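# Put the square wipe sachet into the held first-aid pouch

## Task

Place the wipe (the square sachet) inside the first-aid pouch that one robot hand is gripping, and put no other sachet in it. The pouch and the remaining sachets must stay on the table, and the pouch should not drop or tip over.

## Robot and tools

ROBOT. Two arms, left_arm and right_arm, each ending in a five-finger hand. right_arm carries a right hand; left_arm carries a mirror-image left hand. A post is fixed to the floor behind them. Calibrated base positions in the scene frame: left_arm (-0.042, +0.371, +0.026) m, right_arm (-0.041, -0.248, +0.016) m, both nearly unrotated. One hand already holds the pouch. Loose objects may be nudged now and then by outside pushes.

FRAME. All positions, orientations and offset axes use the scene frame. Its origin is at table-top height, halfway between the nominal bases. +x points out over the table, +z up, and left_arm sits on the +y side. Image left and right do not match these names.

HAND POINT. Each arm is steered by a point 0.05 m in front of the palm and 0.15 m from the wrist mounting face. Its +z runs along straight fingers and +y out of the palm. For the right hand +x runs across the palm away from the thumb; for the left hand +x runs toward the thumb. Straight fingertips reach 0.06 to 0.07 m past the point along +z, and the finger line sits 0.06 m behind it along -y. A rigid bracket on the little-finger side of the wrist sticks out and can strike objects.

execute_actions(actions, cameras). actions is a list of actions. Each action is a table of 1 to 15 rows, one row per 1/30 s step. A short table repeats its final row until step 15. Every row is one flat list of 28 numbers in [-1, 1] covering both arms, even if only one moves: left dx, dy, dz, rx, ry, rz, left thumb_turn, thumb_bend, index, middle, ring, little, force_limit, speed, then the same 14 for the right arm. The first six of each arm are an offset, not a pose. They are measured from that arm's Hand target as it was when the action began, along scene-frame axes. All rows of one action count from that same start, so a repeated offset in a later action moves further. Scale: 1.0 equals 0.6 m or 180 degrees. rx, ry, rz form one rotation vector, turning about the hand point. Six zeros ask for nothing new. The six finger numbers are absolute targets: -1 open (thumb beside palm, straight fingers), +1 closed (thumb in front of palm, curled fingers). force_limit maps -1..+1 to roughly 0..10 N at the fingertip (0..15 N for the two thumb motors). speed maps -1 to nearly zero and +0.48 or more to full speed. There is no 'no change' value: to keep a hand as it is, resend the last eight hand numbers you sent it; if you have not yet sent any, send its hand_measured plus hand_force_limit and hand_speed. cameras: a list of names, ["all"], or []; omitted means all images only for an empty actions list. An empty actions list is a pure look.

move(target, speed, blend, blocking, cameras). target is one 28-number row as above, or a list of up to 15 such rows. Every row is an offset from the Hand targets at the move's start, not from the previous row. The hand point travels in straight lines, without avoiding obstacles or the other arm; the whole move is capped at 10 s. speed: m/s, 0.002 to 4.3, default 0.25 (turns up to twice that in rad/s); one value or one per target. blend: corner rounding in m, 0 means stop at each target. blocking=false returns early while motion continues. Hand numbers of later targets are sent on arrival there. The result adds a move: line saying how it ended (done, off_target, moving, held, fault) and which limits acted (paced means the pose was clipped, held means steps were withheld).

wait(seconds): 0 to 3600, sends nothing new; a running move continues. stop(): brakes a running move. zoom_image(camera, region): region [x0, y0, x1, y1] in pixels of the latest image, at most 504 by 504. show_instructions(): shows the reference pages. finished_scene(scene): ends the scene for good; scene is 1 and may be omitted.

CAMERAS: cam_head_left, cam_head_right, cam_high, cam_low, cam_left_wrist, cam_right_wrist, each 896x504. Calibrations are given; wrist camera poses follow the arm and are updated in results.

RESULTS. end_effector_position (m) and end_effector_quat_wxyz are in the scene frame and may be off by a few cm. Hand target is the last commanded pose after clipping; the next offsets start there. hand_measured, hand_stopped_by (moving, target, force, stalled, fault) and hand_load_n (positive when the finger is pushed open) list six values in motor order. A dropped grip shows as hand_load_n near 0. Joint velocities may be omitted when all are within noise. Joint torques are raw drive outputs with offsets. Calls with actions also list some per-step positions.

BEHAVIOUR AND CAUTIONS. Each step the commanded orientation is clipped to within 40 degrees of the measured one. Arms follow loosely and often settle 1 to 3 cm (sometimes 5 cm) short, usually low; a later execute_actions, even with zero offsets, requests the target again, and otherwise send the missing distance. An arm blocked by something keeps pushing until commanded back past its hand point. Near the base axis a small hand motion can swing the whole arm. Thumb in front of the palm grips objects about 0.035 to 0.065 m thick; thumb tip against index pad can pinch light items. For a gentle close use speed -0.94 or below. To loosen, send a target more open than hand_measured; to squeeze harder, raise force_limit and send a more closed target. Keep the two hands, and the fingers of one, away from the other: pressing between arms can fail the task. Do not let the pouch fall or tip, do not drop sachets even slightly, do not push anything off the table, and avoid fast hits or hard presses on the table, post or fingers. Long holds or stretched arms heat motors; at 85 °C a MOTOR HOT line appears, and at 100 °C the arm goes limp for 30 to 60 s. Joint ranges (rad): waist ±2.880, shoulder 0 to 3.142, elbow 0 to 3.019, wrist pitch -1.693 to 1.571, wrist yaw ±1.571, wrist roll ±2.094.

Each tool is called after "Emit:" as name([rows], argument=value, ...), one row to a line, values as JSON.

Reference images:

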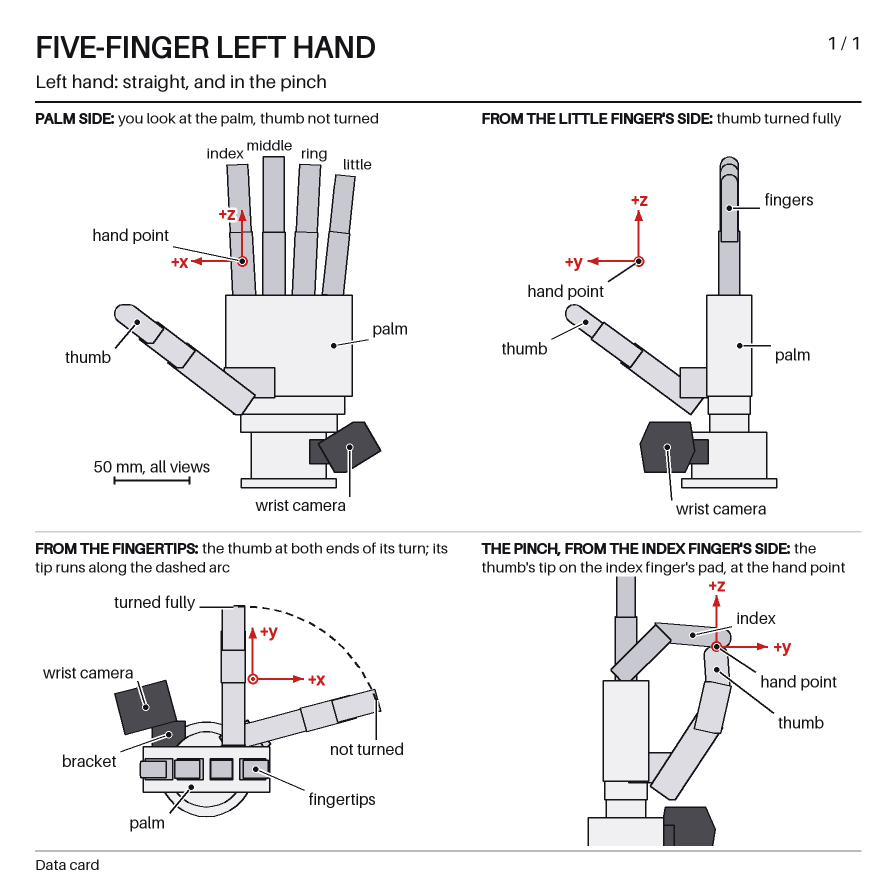

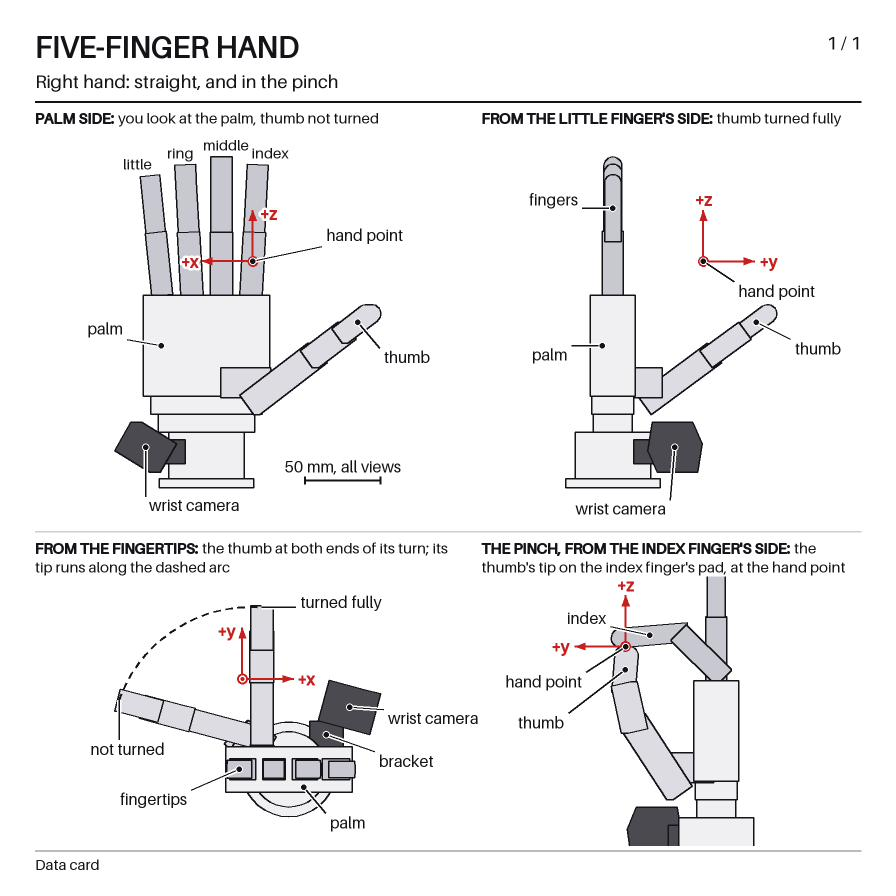

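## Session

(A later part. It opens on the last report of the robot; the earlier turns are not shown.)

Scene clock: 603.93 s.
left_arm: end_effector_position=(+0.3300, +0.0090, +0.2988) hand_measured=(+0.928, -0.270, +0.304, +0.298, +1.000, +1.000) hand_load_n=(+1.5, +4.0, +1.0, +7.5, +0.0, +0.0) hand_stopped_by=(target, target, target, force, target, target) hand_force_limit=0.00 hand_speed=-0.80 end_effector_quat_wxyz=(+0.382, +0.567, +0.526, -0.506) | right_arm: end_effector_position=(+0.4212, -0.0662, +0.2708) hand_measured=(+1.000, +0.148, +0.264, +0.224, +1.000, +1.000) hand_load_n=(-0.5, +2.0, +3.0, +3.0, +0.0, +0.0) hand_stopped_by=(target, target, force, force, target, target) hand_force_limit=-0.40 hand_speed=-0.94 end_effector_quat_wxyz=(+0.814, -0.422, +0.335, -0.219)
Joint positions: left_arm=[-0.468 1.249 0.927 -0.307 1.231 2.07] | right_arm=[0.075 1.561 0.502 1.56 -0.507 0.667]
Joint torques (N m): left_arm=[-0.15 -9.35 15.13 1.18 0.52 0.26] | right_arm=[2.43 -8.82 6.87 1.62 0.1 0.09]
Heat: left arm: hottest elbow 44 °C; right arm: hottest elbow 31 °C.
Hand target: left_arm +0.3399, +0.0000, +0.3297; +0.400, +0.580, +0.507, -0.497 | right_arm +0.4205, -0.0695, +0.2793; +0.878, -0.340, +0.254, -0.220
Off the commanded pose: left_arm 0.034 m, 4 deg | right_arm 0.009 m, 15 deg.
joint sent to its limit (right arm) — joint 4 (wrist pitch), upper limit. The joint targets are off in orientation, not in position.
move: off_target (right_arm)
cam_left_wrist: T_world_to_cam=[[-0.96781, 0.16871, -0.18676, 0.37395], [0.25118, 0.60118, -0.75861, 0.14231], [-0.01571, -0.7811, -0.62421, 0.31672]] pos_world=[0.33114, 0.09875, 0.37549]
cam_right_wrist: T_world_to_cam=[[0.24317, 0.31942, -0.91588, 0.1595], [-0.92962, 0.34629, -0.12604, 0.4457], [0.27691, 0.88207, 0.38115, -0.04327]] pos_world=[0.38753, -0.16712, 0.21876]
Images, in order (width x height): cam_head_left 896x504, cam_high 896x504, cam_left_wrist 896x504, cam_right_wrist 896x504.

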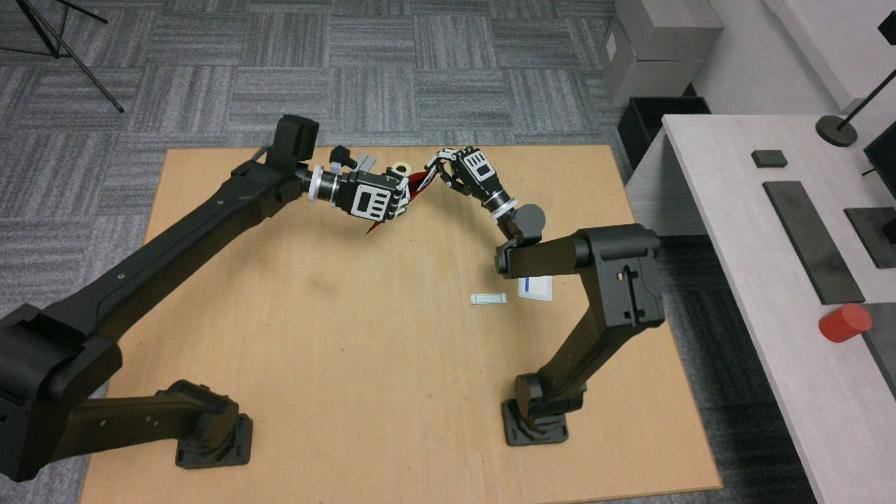

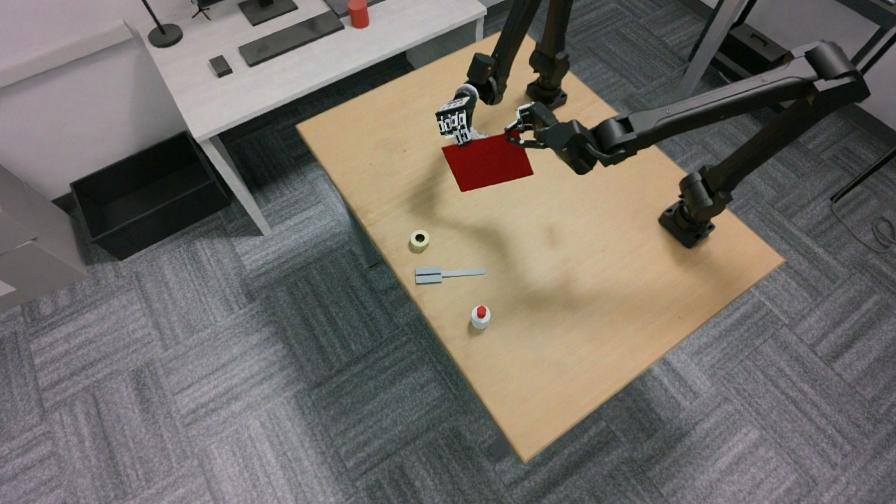

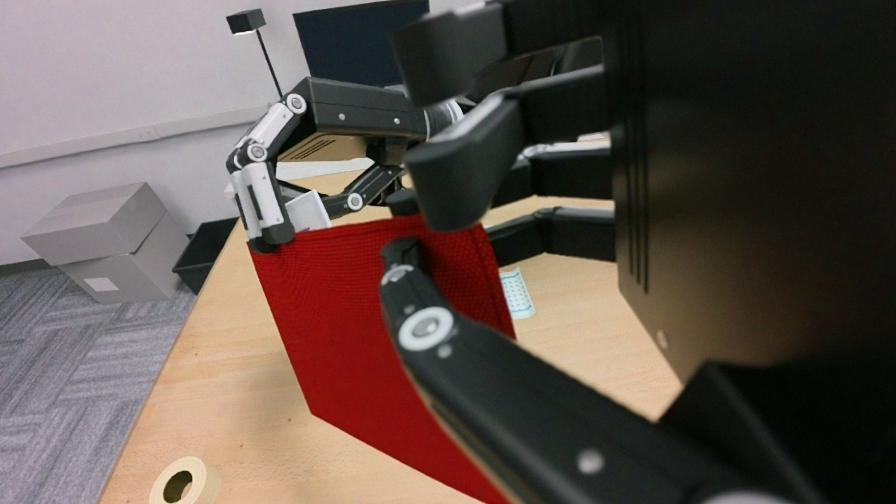

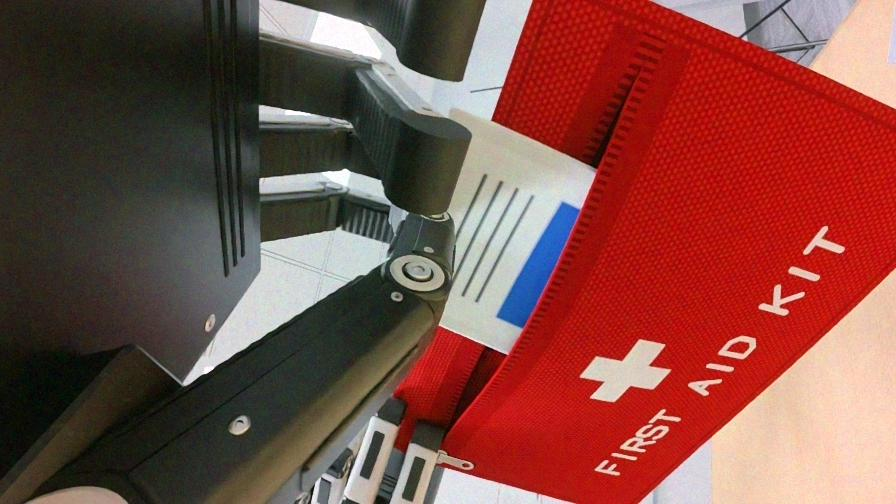

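Emit:
move([
  [0,0,0,0,0,0,0.928,-0.268,0.304,0.298,1,1,0,-0.8,0.003,-0.005,0.02,0,0,0,1,0.15,0.45,0.45,1,1,-0.4,-0.94],
], speed=0.05, cameras=["cam_left_wrist","cam_right_wrist"])

Emit:
zoom_image(camera="cam_left_wrist", region=[200, 60, 540, 300])

Scene clock: 608.93 s.
left_arm: end_effector_position=(+0.3300, +0.0090, +0.2988) hand_measured=(+0.928, -0.270, +0.304, +0.298, +1.000, +1.000) hand_load_n=(+1.5, +4.0, +1.5, +7.5, +0.0, +0.0) hand_stopped_by=(target, target, target, force, target, target) hand_force_limit=0.00 hand_speed=-0.80 end_effector_quat_wxyz=(+0.382, +0.567, +0.526, -0.506) | right_arm: end_effector_position=(+0.4204, -0.0695, +0.2764) hand_measured=(+1.000, +0.148, +0.264, +0.224, +1.000, +1.000) hand_load_n=(-0.5, +2.0, +3.0, +3.0, -0.5, +0.0) hand_stopped_by=(target, target, force, force, target, target) hand_force_limit=-0.40 hand_speed=-0.94 end_effector_quat_wxyz=(+0.816, -0.417, +0.335, -0.217)
Joint positions: left_arm=[-0.468 1.249 0.927 -0.307 1.231 2.07] | right_arm=[0.067 1.55 0.502 1.56 -0.508 0.685]
Joint torques (N m): left_arm=[-0.15 -9.35 15.12 1.17 0.52 0.26] | right_arm=[2.2 -8.53 8.16 1.62 0.13 0.09]
Heat: left arm: hottest elbow 45 °C; right arm: hottest elbow 31 °C.
Hand target: left_arm +0.3399, +0.0000, +0.3297; +0.400, +0.580, +0.507, -0.497 | right_arm +0.4224, -0.0727, +0.2914; +0.878, -0.340, +0.254, -0.220
Off the commanded pose: left_arm 0.034 m, 4 deg | right_arm 0.015 m, 15 deg.
joint sent to its limit (right arm) — joint 4 (wrist pitch), upper limit. The joint targets are off in orientation, not in position.
move: off_target (right_arm)
cam_left_wrist: T_world_to_cam=[[-0.96781, 0.16871, -0.18676, 0.37395], [0.25118, 0.60118, -0.75861, 0.14231], [-0.01571, -0.7811, -0.62421, 0.31672]] pos_world=[0.33114, 0.09875, 0.37549]
cam_right_wrist: T_world_to_cam=[[0.24409, 0.33134, -0.91139, 0.16496], [-0.92961, 0.34754, -0.12263, 0.44592], [0.27612, 0.87717, 0.39285, -0.04553]] pos_world=[0.38683, -0.16969, 0.22291]

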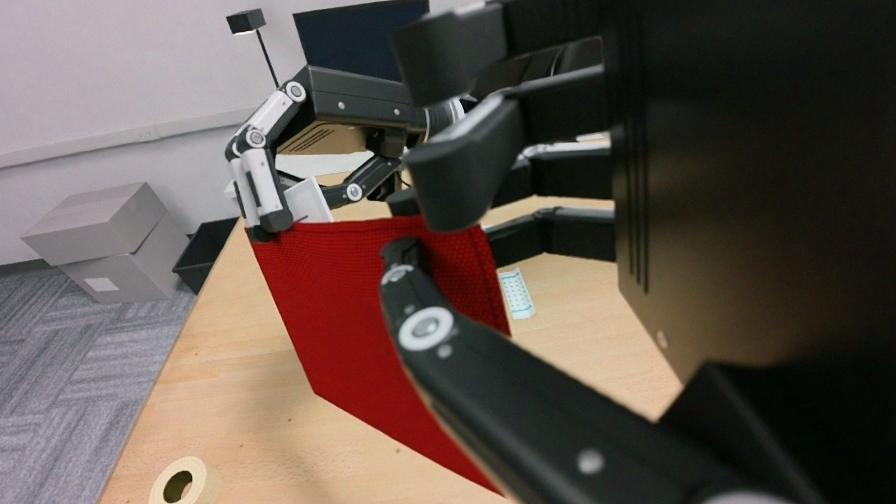

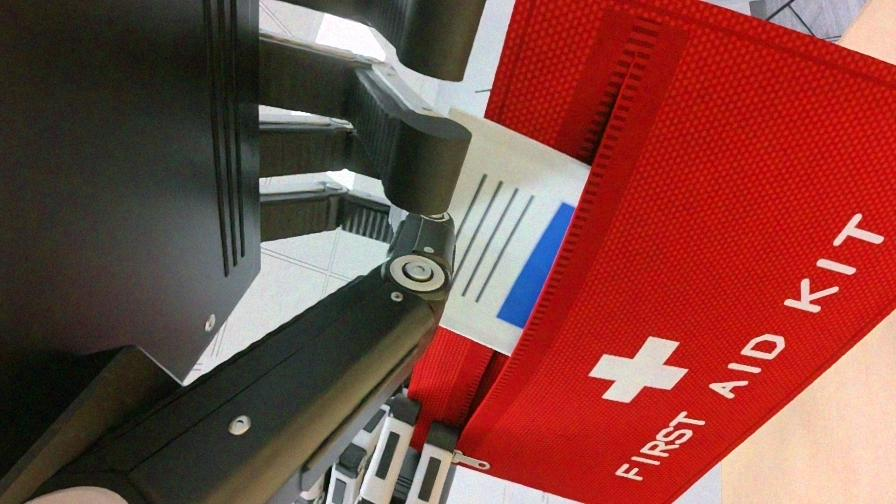

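Scaled by 1.482 from the camera's image (finer frame: 1280x720).

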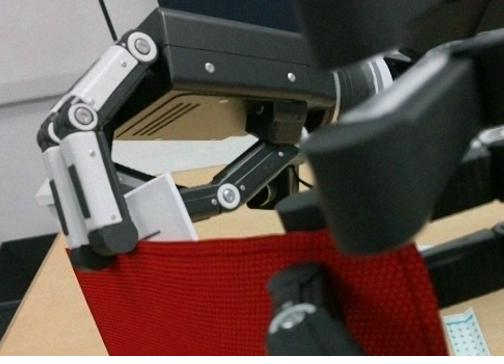

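Emit:
move([
  [0,0,0,0,0,0,0.928,-0.268,0.304,0.298,1,1,0,-0.8,0.0,-0.003,0.015,0,0,0,1,0.15,0.45,0.45,1,1,-0.4,-0.94],
], speed=0.05, cameras=["cam_left_wrist","cam_right_wrist"])

Emit:
zoom_image(camera="cam_left_wrist", region=[200, 60, 540, 300])

Scene clock: 613.50 s.
left_arm: end_effector_position=(+0.3300, +0.0090, +0.2988) hand_measured=(+0.928, -0.270, +0.304, +0.298, +1.000, +1.000) hand_load_n=(+1.5, +4.0, +1.0, +7.5, +0.0, +0.0) hand_stopped_by=(target, target, target, force, target, target) hand_force_limit=0.00 hand_speed=-0.80 end_effector_quat_wxyz=(+0.382, +0.567, +0.526, -0.506) | right_arm: end_effector_position=(+0.4188, -0.0711, +0.2828) hand_measured=(+1.000, +0.148, +0.264, +0.224, +1.000, +1.000) hand_load_n=(-0.5, +2.0, +3.0, +3.0, +0.0, +0.0) hand_stopped_by=(target, target, force, force, target, target) hand_force_limit=-0.40 hand_speed=-0.94 end_effector_quat_wxyz=(+0.820, -0.412, +0.334, -0.216)
Joint positions: left_arm=[-0.468 1.249 0.927 -0.307 1.231 2.07] | right_arm=[0.064 1.537 0.502 1.56 -0.508 0.697]
Joint torques (N m): left_arm=[-0.09 -9.35 15.12 1.17 0.52 0.26] | right_arm=[2.49 -8.7 8.66 1.66 0.17 0.07]
Heat: left arm: hottest elbow 45 °C; right arm: hottest elbow 31 °C.
Hand target: left_arm +0.3399, +0.0000, +0.3297; +0.400, +0.580, +0.507, -0.497 | right_arm +0.4223, -0.0745, +0.3004; +0.878, -0.340, +0.254, -0.220
Off the commanded pose: left_arm 0.034 m, 4 deg | right_arm 0.018 m, 14 deg.
joint sent to its limit (right arm) — joint 4 (wrist pitch), upper limit. The joint targets are off in orientation, not in position.
move: off_target (right_arm)
cam_left_wrist: T_world_to_cam=[[-0.96781, 0.16871, -0.18676, 0.37395], [0.25118, 0.60118, -0.75861, 0.14231], [-0.01571, -0.7811, -0.62421, 0.31672]] pos_world=[0.33114, 0.09875, 0.37549]
cam_right_wrist: T_world_to_cam=[[0.24931, 0.34081, -0.90647, 0.16885], [-0.92939, 0.34726, -0.12506, 0.44635], [0.27216, 0.87365, 0.40332, -0.04781]] pos_world=[0.38575, -0.17078, 0.22816]

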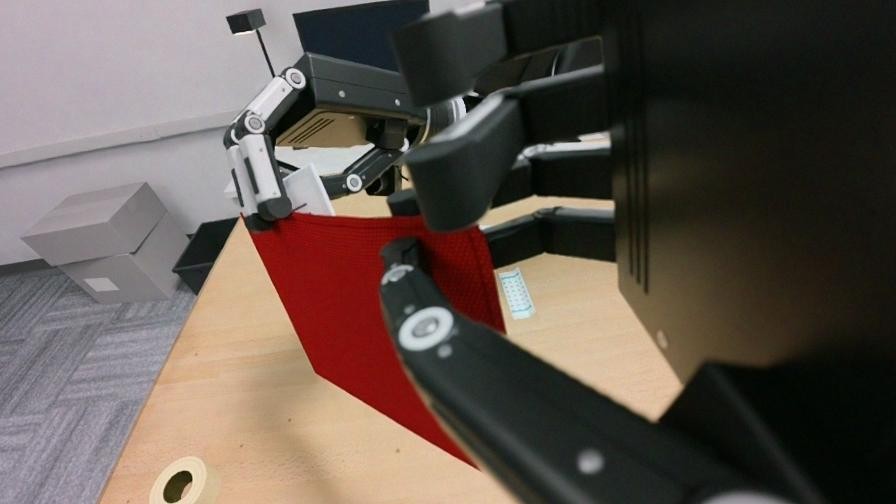

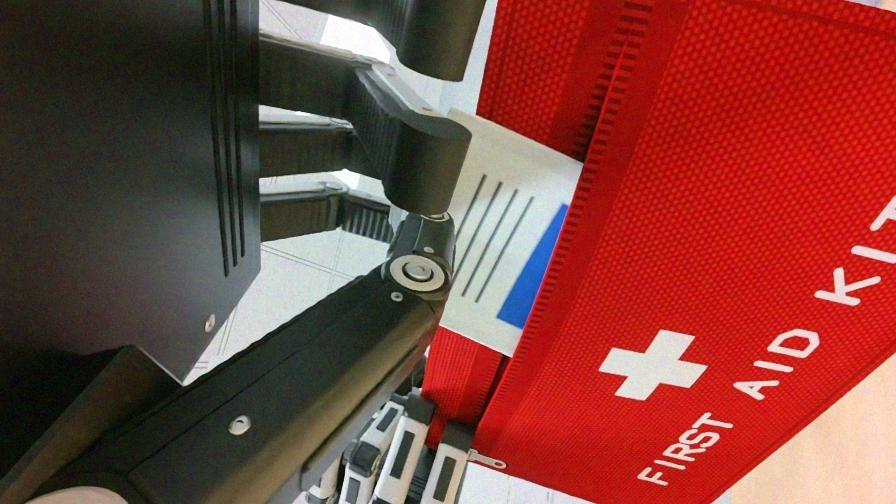

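Scaled by 1.482 from the camera's image (finer frame: 1280x720).

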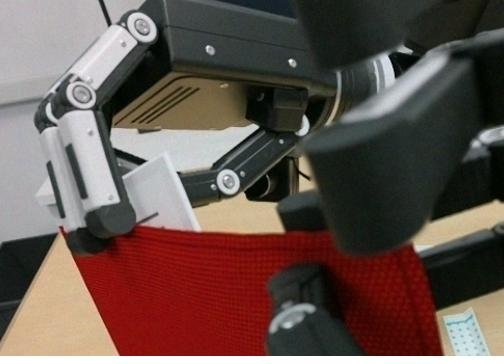

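Emit:
move([
  [0,0,0,0,0,0,0.928,-0.268,0.304,0.298,1,1,0,-0.8,-0.005,-0.006,0.02,0,0,0,1,0.15,0.45,0.45,1,1,-0.4,-0.94],
], speed=0.05, cameras=["cam_left_wrist","cam_right_wrist"])

Emit:
zoom_image(camera="cam_left_wrist", region=[200, 60, 540, 300])

Scene clock: 617.90 s.
left_arm: end_effector_position=(+0.3300, +0.0090, +0.2988) hand_measured=(+0.928, -0.270, +0.304, +0.298, +1.000, +1.000) hand_load_n=(+1.5, +4.0, +1.0, +7.5, +0.0, +0.0) hand_stopped_by=(target, target, target, force, target, target) hand_force_limit=0.00 hand_speed=-0.80 end_effector_quat_wxyz=(+0.382, +0.567, +0.526, -0.506) | right_arm: end_effector_position=(+0.4158, -0.0743, +0.2944) hand_measured=(+1.000, +0.148, +0.264, +0.224, +1.000, +1.000) hand_load_n=(-0.5, +2.0, +2.5, +3.0, +0.0, +0.0) hand_stopped_by=(target, target, force, force, target, target) hand_force_limit=-0.40 hand_speed=-0.94 end_effector_quat_wxyz=(+0.825, -0.405, +0.329, -0.216)
Joint positions: left_arm=[-0.468 1.249 0.927 -0.307 1.231 2.07] | right_arm=[0.056 1.513 0.502 1.56 -0.509 0.716]
Joint torques (N m): left_arm=[-0.15 -9.35 15.12 1.18 0.52 0.26] | right_arm=[2.55 -8.64 9.02 1.62 0.17 0.1]
Heat: left arm: hottest elbow 45 °C; right arm: hottest elbow 32 °C.
Hand target: left_arm +0.3399, +0.0000, +0.3297; +0.400, +0.580, +0.507, -0.497 | right_arm +0.4193, -0.0780, +0.3123; +0.879, -0.340, +0.254, -0.220
Off the commanded pose: left_arm 0.034 m, 4 deg | right_arm 0.019 m, 13 deg.
joint sent to its limit (right arm) — joint 4 (wrist pitch), upper limit. The joint targets are off in orientation, not in position.
move: off_target (right_arm)
cam_left_wrist: T_world_to_cam=[[-0.96781, 0.16871, -0.18676, 0.37395], [0.25118, 0.60118, -0.75861, 0.14231], [-0.01571, -0.7811, -0.62421, 0.31672]] pos_world=[0.33114, 0.09875, 0.37549]
cam_right_wrist: T_world_to_cam=[[0.26165, 0.35427, -0.89779, 0.17447], [-0.92794, 0.34818, -0.13304, 0.448], [0.26546, 0.86791, 0.41984, -0.05133]] pos_world=[0.38369, -0.17324, 0.23779]

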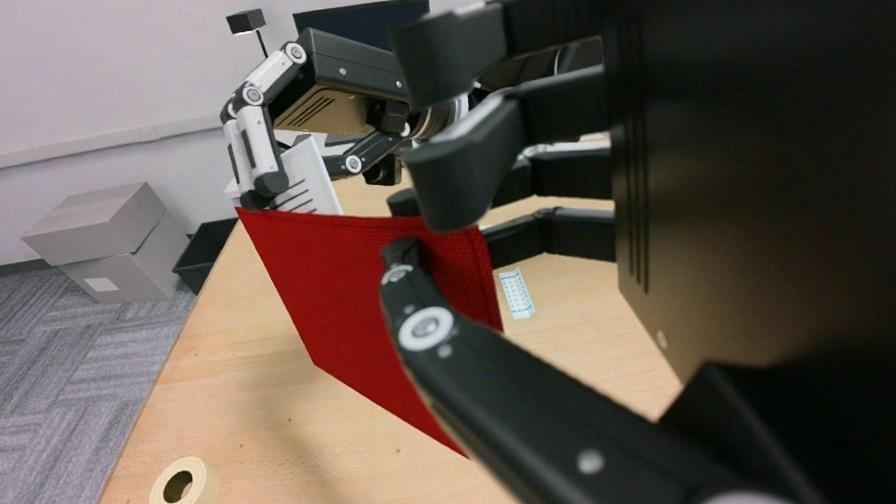

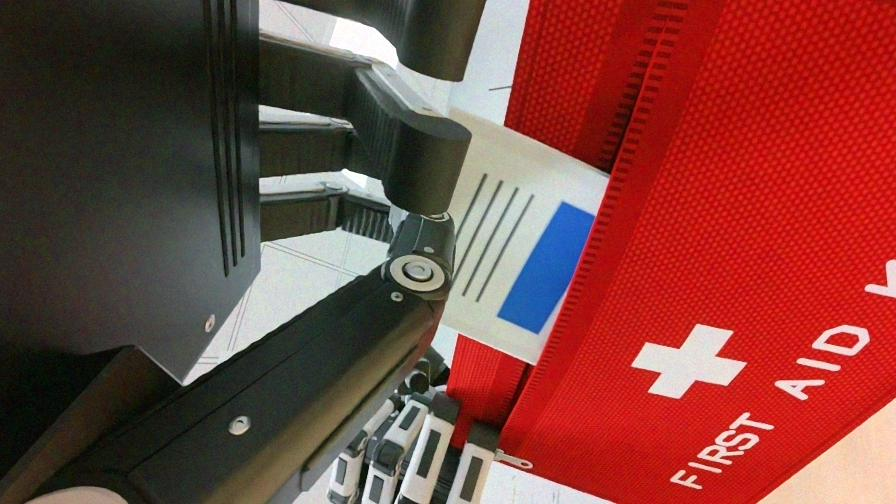

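Scaled by 1.482 from the camera's image (finer frame: 1280x720).

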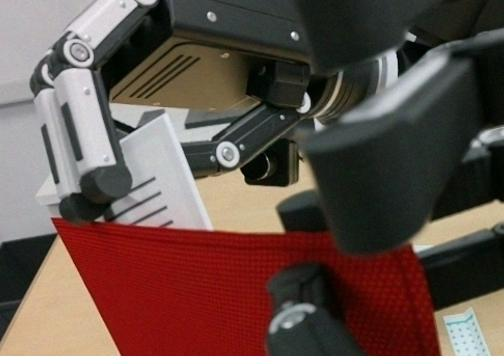

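Emit:
move([
  [0,0,0,0,0,0,0.928,-0.268,0.304,0.298,1,1,0,-0.8,-0.015,-0.017,-0.002,0,0,0,1,0.15,0.45,0.45,1,1,-0.4,-0.94],
], speed=0.05, cameras=["cam_left_wrist","cam_right_wrist","cam_head_right"])

Emit:
zoom_image(camera="cam_left_wrist", region=[200, 60, 540, 300])

Emit:
zoom_image(camera="cam_head_right", region=[340, 110, 540, 260])

Scene clock: 623.63 s.
left_arm: end_effector_position=(+0.3300, +0.0090, +0.2988) hand_measured=(+0.928, -0.270, +0.304, +0.298, +1.000, +1.000) hand_load_n=(+1.5, +4.0, +1.0, +7.5, +0.0, +0.0) hand_stopped_by=(target, target, target, force, target, target) hand_force_limit=0.00 hand_speed=-0.80 end_effector_quat_wxyz=(+0.382, +0.567, +0.526, -0.506) | right_arm: end_effector_position=(+0.4137, -0.0845, +0.3043) hand_measured=(+1.000, +0.148, +0.264, +0.224, +1.000, +1.000) hand_load_n=(+0.0, +2.0, +3.0, +3.0, +0.0, +0.0) hand_stopped_by=(target, target, force, force, target, target) hand_force_limit=-0.40 hand_speed=-0.94 end_effector_quat_wxyz=(+0.827, -0.402, +0.323, -0.223)
Joint positions: left_arm=[-0.468 1.249 0.927 -0.307 1.231 2.07] | right_arm=[0.028 1.488 0.502 1.56 -0.528 0.728]
Joint torques (N m): left_arm=[-0.09 -9.35 15.12 1.17 0.52 0.26] | right_arm=[2.55 -8.12 6.79 1.54 0.15 0.03]
Heat: left arm: hottest elbow 45 °C; right arm: hottest elbow 32 °C.
Hand target: left_arm +0.3399, +0.0000, +0.3297; +0.400, +0.580, +0.507, -0.497 | right_arm +0.4103, -0.0882, +0.3111; +0.879, -0.340, +0.254, -0.220
Off the commanded pose: left_arm 0.034 m, 4 deg | right_arm 0.008 m, 12 deg.
joint sent to its limit (right arm) — joint 4 (wrist pitch), upper limit. The joint targets are off in orientation, not in position.
move: off_target (right_arm)
cam_left_wrist: T_world_to_cam=[[-0.96781, 0.16871, -0.18676, 0.37395], [0.25118, 0.60118, -0.75861, 0.14231], [-0.01571, -0.7811, -0.62421, 0.31672]] pos_world=[0.33114, 0.09875, 0.37549]
cam_right_wrist: T_world_to_cam=[[0.28062, 0.35203, -0.89293, 0.17805], [-0.92315, 0.35368, -0.15068, 0.45474], [0.26277, 0.86659, 0.42423, -0.04636]] pos_world=[0.38201, -0.18334, 0.24717]
Images, in order (width x height): cam_head_right 896x504, cam_left_wrist 896x504, cam_right_wrist 896x504.

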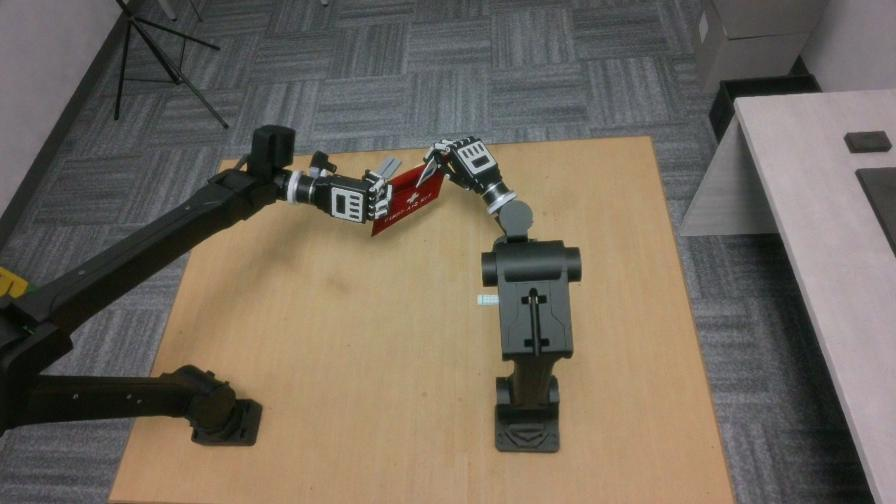

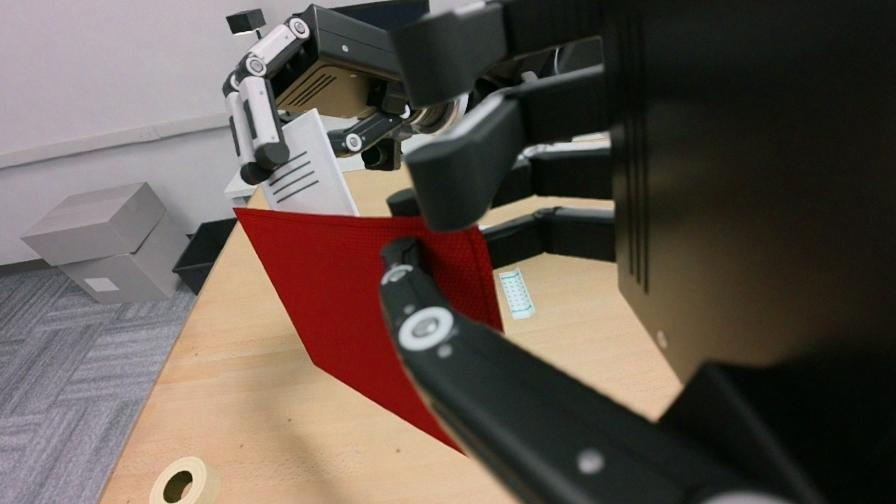

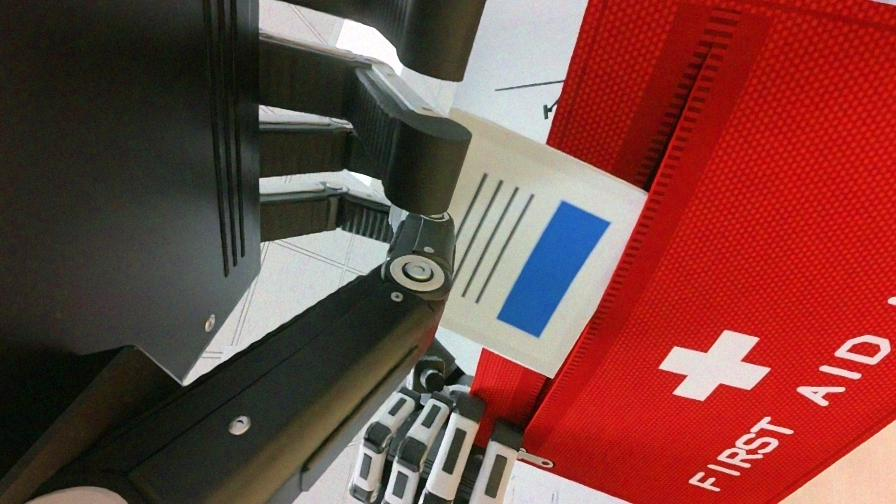

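Scaled by 1.482 from the camera's image (finer frame: 1280x720).

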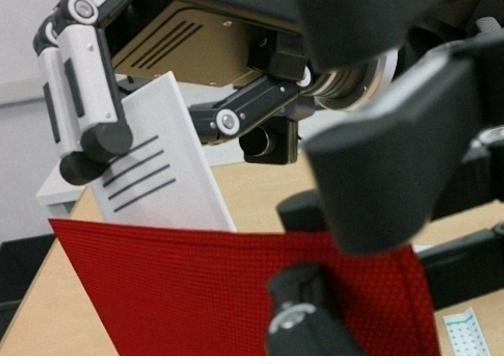

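Scaled by 2.520 from the camera's image (finer frame: 1280x720).

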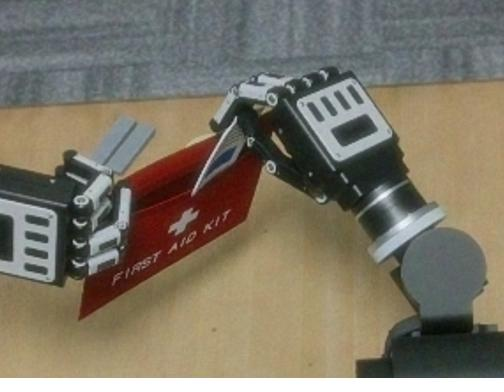

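Emit:
execute_actions(actions=[])

Emit:
zoom_image(camera="cam_high", region=[400, 60, 580, 200])

Emit:
zoom_image(camera="cam_low", region=[480, 40, 680, 220])

Emit:
zoom_image(camera="cam_head_left", region=[340, 130, 500, 250])

Scene clock: 640.23 s.
left_arm: end_effector_position=(+0.3300, +0.0090, +0.2988) hand_measured=(+0.928, -0.270, +0.304, +0.298, +1.000, +1.000) hand_load_n=(+1.5, +4.0, +1.5, +7.5, +0.0, +0.0) hand_stopped_by=(target, target, target, force, target, target) hand_force_limit=0.00 hand_speed=-0.80 end_effector_quat_wxyz=(+0.382, +0.567, +0.526, -0.506) | right_arm: end_effector_position=(+0.4137, -0.0845, +0.3043) hand_measured=(+1.000, +0.148, +0.264, +0.224, +1.000, +1.000) hand_load_n=(+0.0, +2.0, +3.0, +3.0, +0.0, +0.0) hand_stopped_by=(target, target, force, force, target, target) hand_force_limit=-0.40 hand_speed=-0.94 end_effector_quat_wxyz=(+0.828, -0.402, +0.323, -0.223)
Joint positions: left_arm=[-0.468 1.249 0.927 -0.307 1.231 2.07] | right_arm=[0.028 1.488 0.502 1.56 -0.528 0.728]
Joint velocities: within noise
Joint torques (N m): left_arm=[-0.09 -9.29 15.12 1.18 0.52 0.26] | right_arm=[2.49 -8.12 6.8 1.52 0.16 0.1]
Motor temperatures (°C): left_arm=[28 30 45 24 27 26] | right_arm=[25 28 31 28 26 25]
Heat: left arm: hottest elbow 45 °C; right arm: hottest elbow 31 °C.
Hand target: left_arm +0.3399, +0.0000, +0.3297; +0.400, +0.580, +0.507, -0.497 | right_arm +0.4103, -0.0882, +0.3111; +0.878, -0.340, +0.254, -0.220
Off the commanded pose: left_arm 0.034 m, 4 deg | right_arm 0.008 m, 12 deg.
camera_calibration:
cam_left_wrist: T_world_to_cam=[[-0.96781, 0.16871, -0.18676, 0.37395], [0.25118, 0.60118, -0.75861, 0.14231], [-0.01571, -0.7811, -0.62421, 0.31672]] pos_world=[0.33114, 0.09875, 0.37549]
cam_right_wrist: T_world_to_cam=[[0.28036, 0.35233, -0.89289, 0.17819], [-0.92323, 0.35362, -0.15035, 0.45468], [0.26277, 0.8665, 0.42442, -0.04643]] pos_world=[0.38201, -0.18334, 0.24717]

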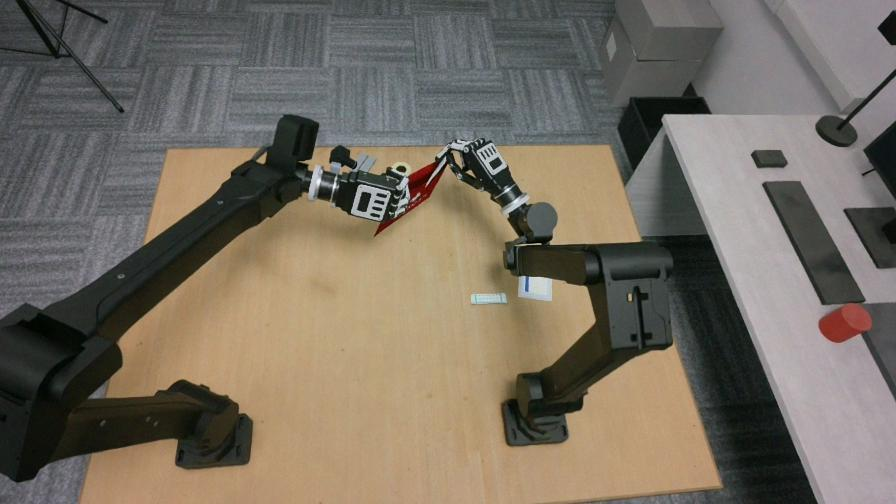

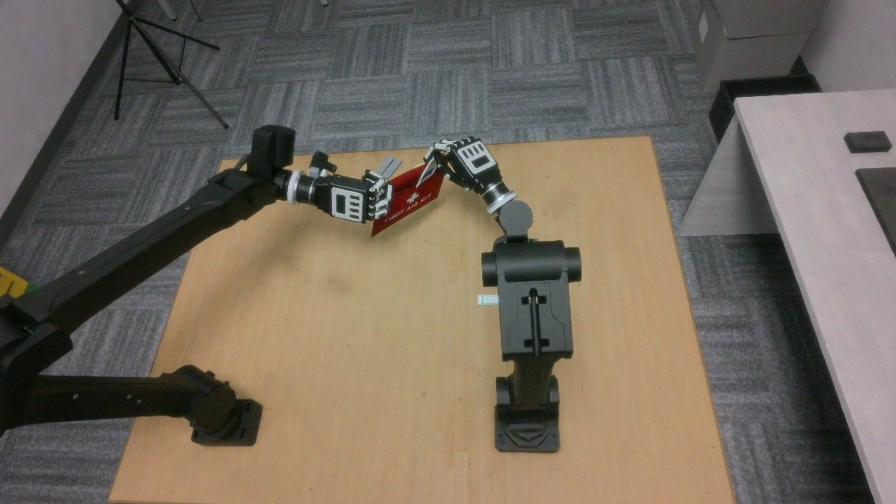

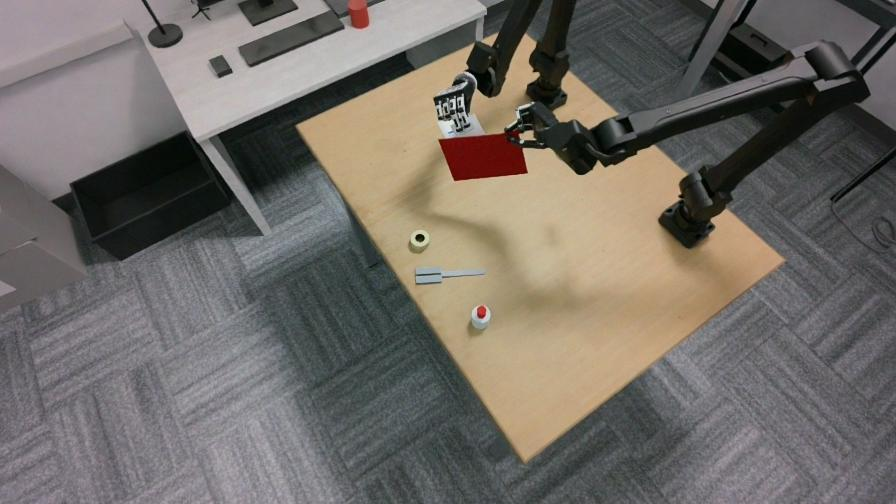

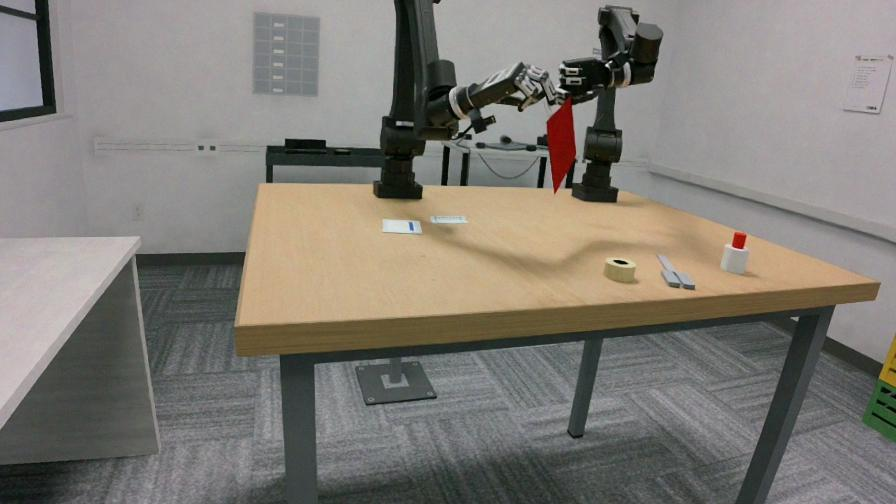

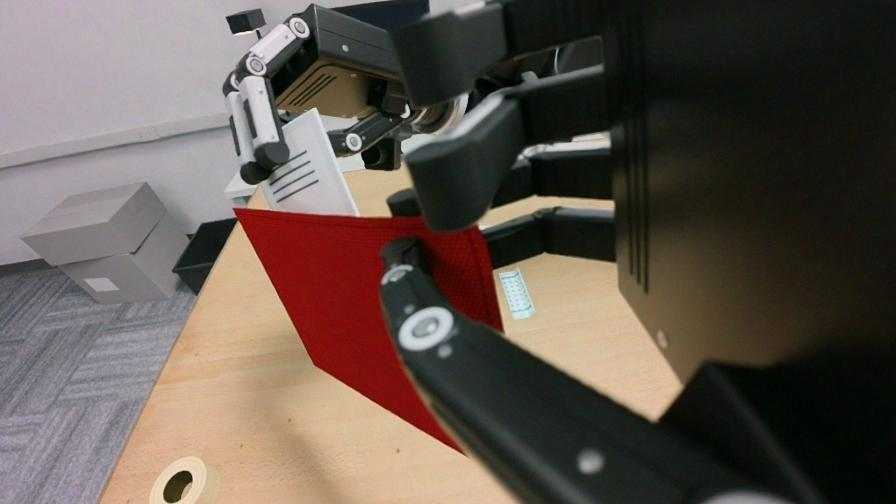

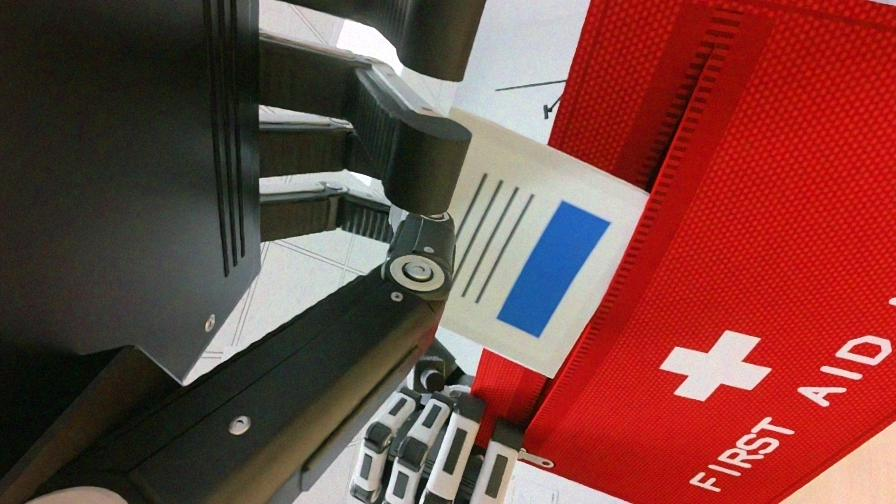

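Scaled by 2.800 from the camera's image (finer frame: 1280x720).

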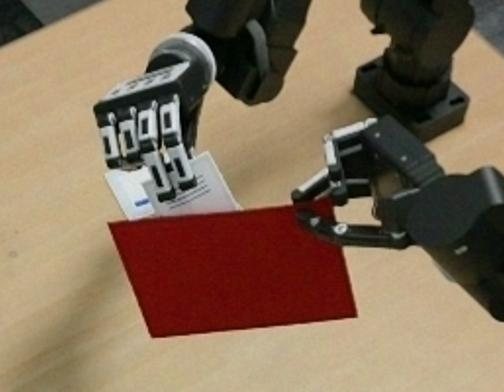

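Scaled by 2.520 from the camera's image (finer frame: 1280x720).

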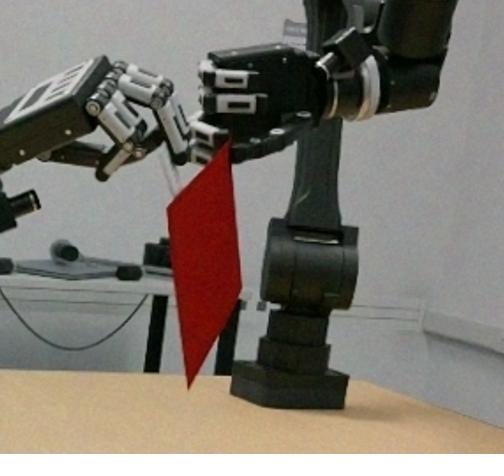

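Scaled by 3.150 from the camera's image (finer frame: 1280x720).

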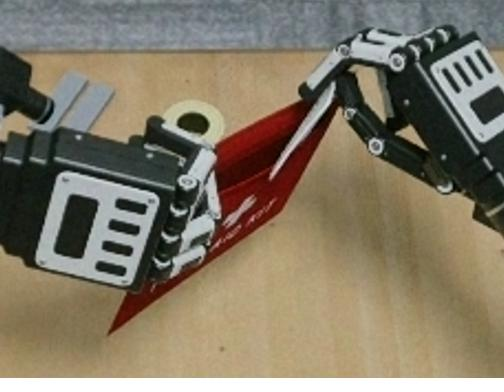

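Emit:
zoom_image(camera="cam_low", region=[510, 50, 600, 130])

Emit:
zoom_image(camera="cam_high", region=[425, 80, 515, 160])

Emit:
zoom_image(camera="cam_head_left", region=[400, 130, 490, 210])

Emit:
zoom_image(camera="cam_head_right", region=[390, 130, 480, 210])

Scaled by 5.600 from the camera's image (finer frame: 1280x720).

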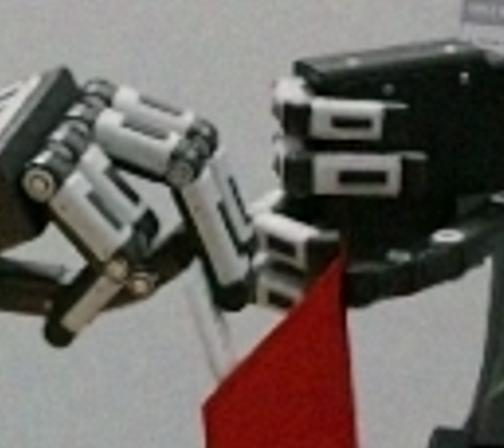

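Scaled by 5.600 from the camera's image (finer frame: 1280x720).

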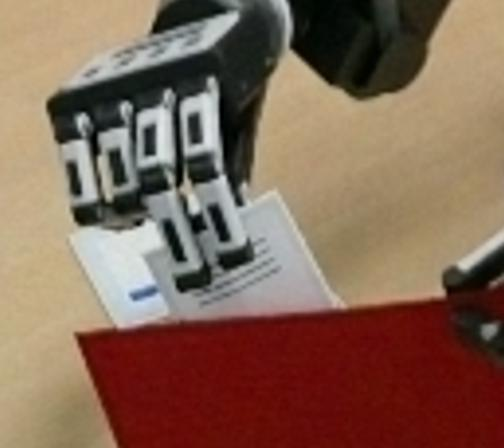

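Scaled by 5.600 from the camera's image (finer frame: 1280x720).

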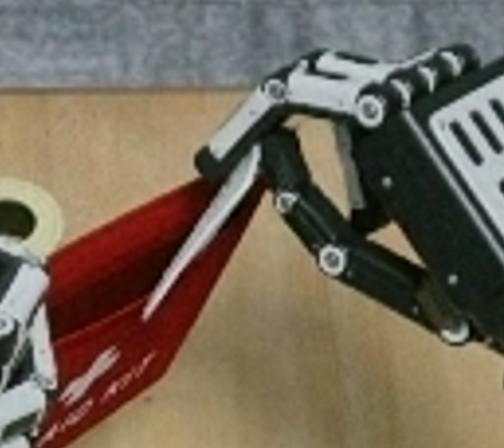

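Scaled by 5.600 from the camera's image (finer frame: 1280x720).

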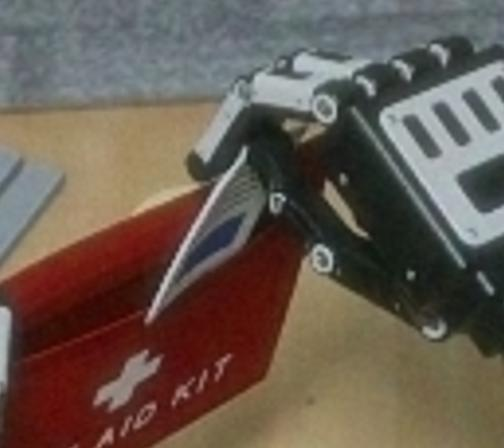

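Emit:
move([
  [0,0,0,0,0,0,0.928,-0.268,0.304,0.298,1,1,0,-0.8,-0.002,0.004,-0.022,0,0,0,1,0.15,0.45,0.45,1,1,-0.4,-0.94],
], speed=0.05, cameras=[])

Scene clock: 658.60 s.
left_arm: end_effector_position=(+0.3300, +0.0090, +0.2988) hand_measured=(+0.928, -0.270, +0.304, +0.298, +1.000, +1.000) hand_load_n=(+1.5, +4.0, +1.0, +7.5, +0.5, +0.0) hand_stopped_by=(target, target, target, force, target, target) hand_force_limit=0.00 hand_speed=-0.80 end_effector_quat_wxyz=(+0.382, +0.567, +0.526, -0.506) | right_arm: end_effector_position=(+0.4117, -0.0846, +0.3006) hand_measured=(+1.000, +0.148, +0.264, +0.224, +1.000, +1.000) hand_load_n=(-0.5, +2.5, +2.5, +3.0, +0.0, +0.0) hand_stopped_by=(target, target, force, force, target, target) hand_force_limit=-0.40 hand_speed=-0.94 end_effector_quat_wxyz=(+0.826, -0.403, +0.326, -0.221)
Joint positions: left_arm=[-0.468 1.249 0.927 -0.307 1.231 2.07] | right_arm=[0.028 1.488 0.492 1.56 -0.528 0.727]
Joint torques (N m): left_arm=[-0.09 -9.29 15.12 1.17 0.52 0.26] | right_arm=[2.78 -7 6.23 1.5 0.18 -0.05]
Heat: left arm: hottest elbow 46 °C; right arm: hottest elbow 31 °C.
Hand target: left_arm +0.3399, +0.0000, +0.3297; +0.400, +0.580, +0.507, -0.497 | right_arm +0.4092, -0.0858, +0.2979; +0.878, -0.340, +0.254, -0.220
Off the commanded pose: left_arm 0.034 m, 4 deg | right_arm 0.004 m, 13 deg.
joint sent to its limit (right arm) — joint 4 (wrist pitch), upper limit. The joint targets are off in orientation, not in position.
move: off_target (right_arm)


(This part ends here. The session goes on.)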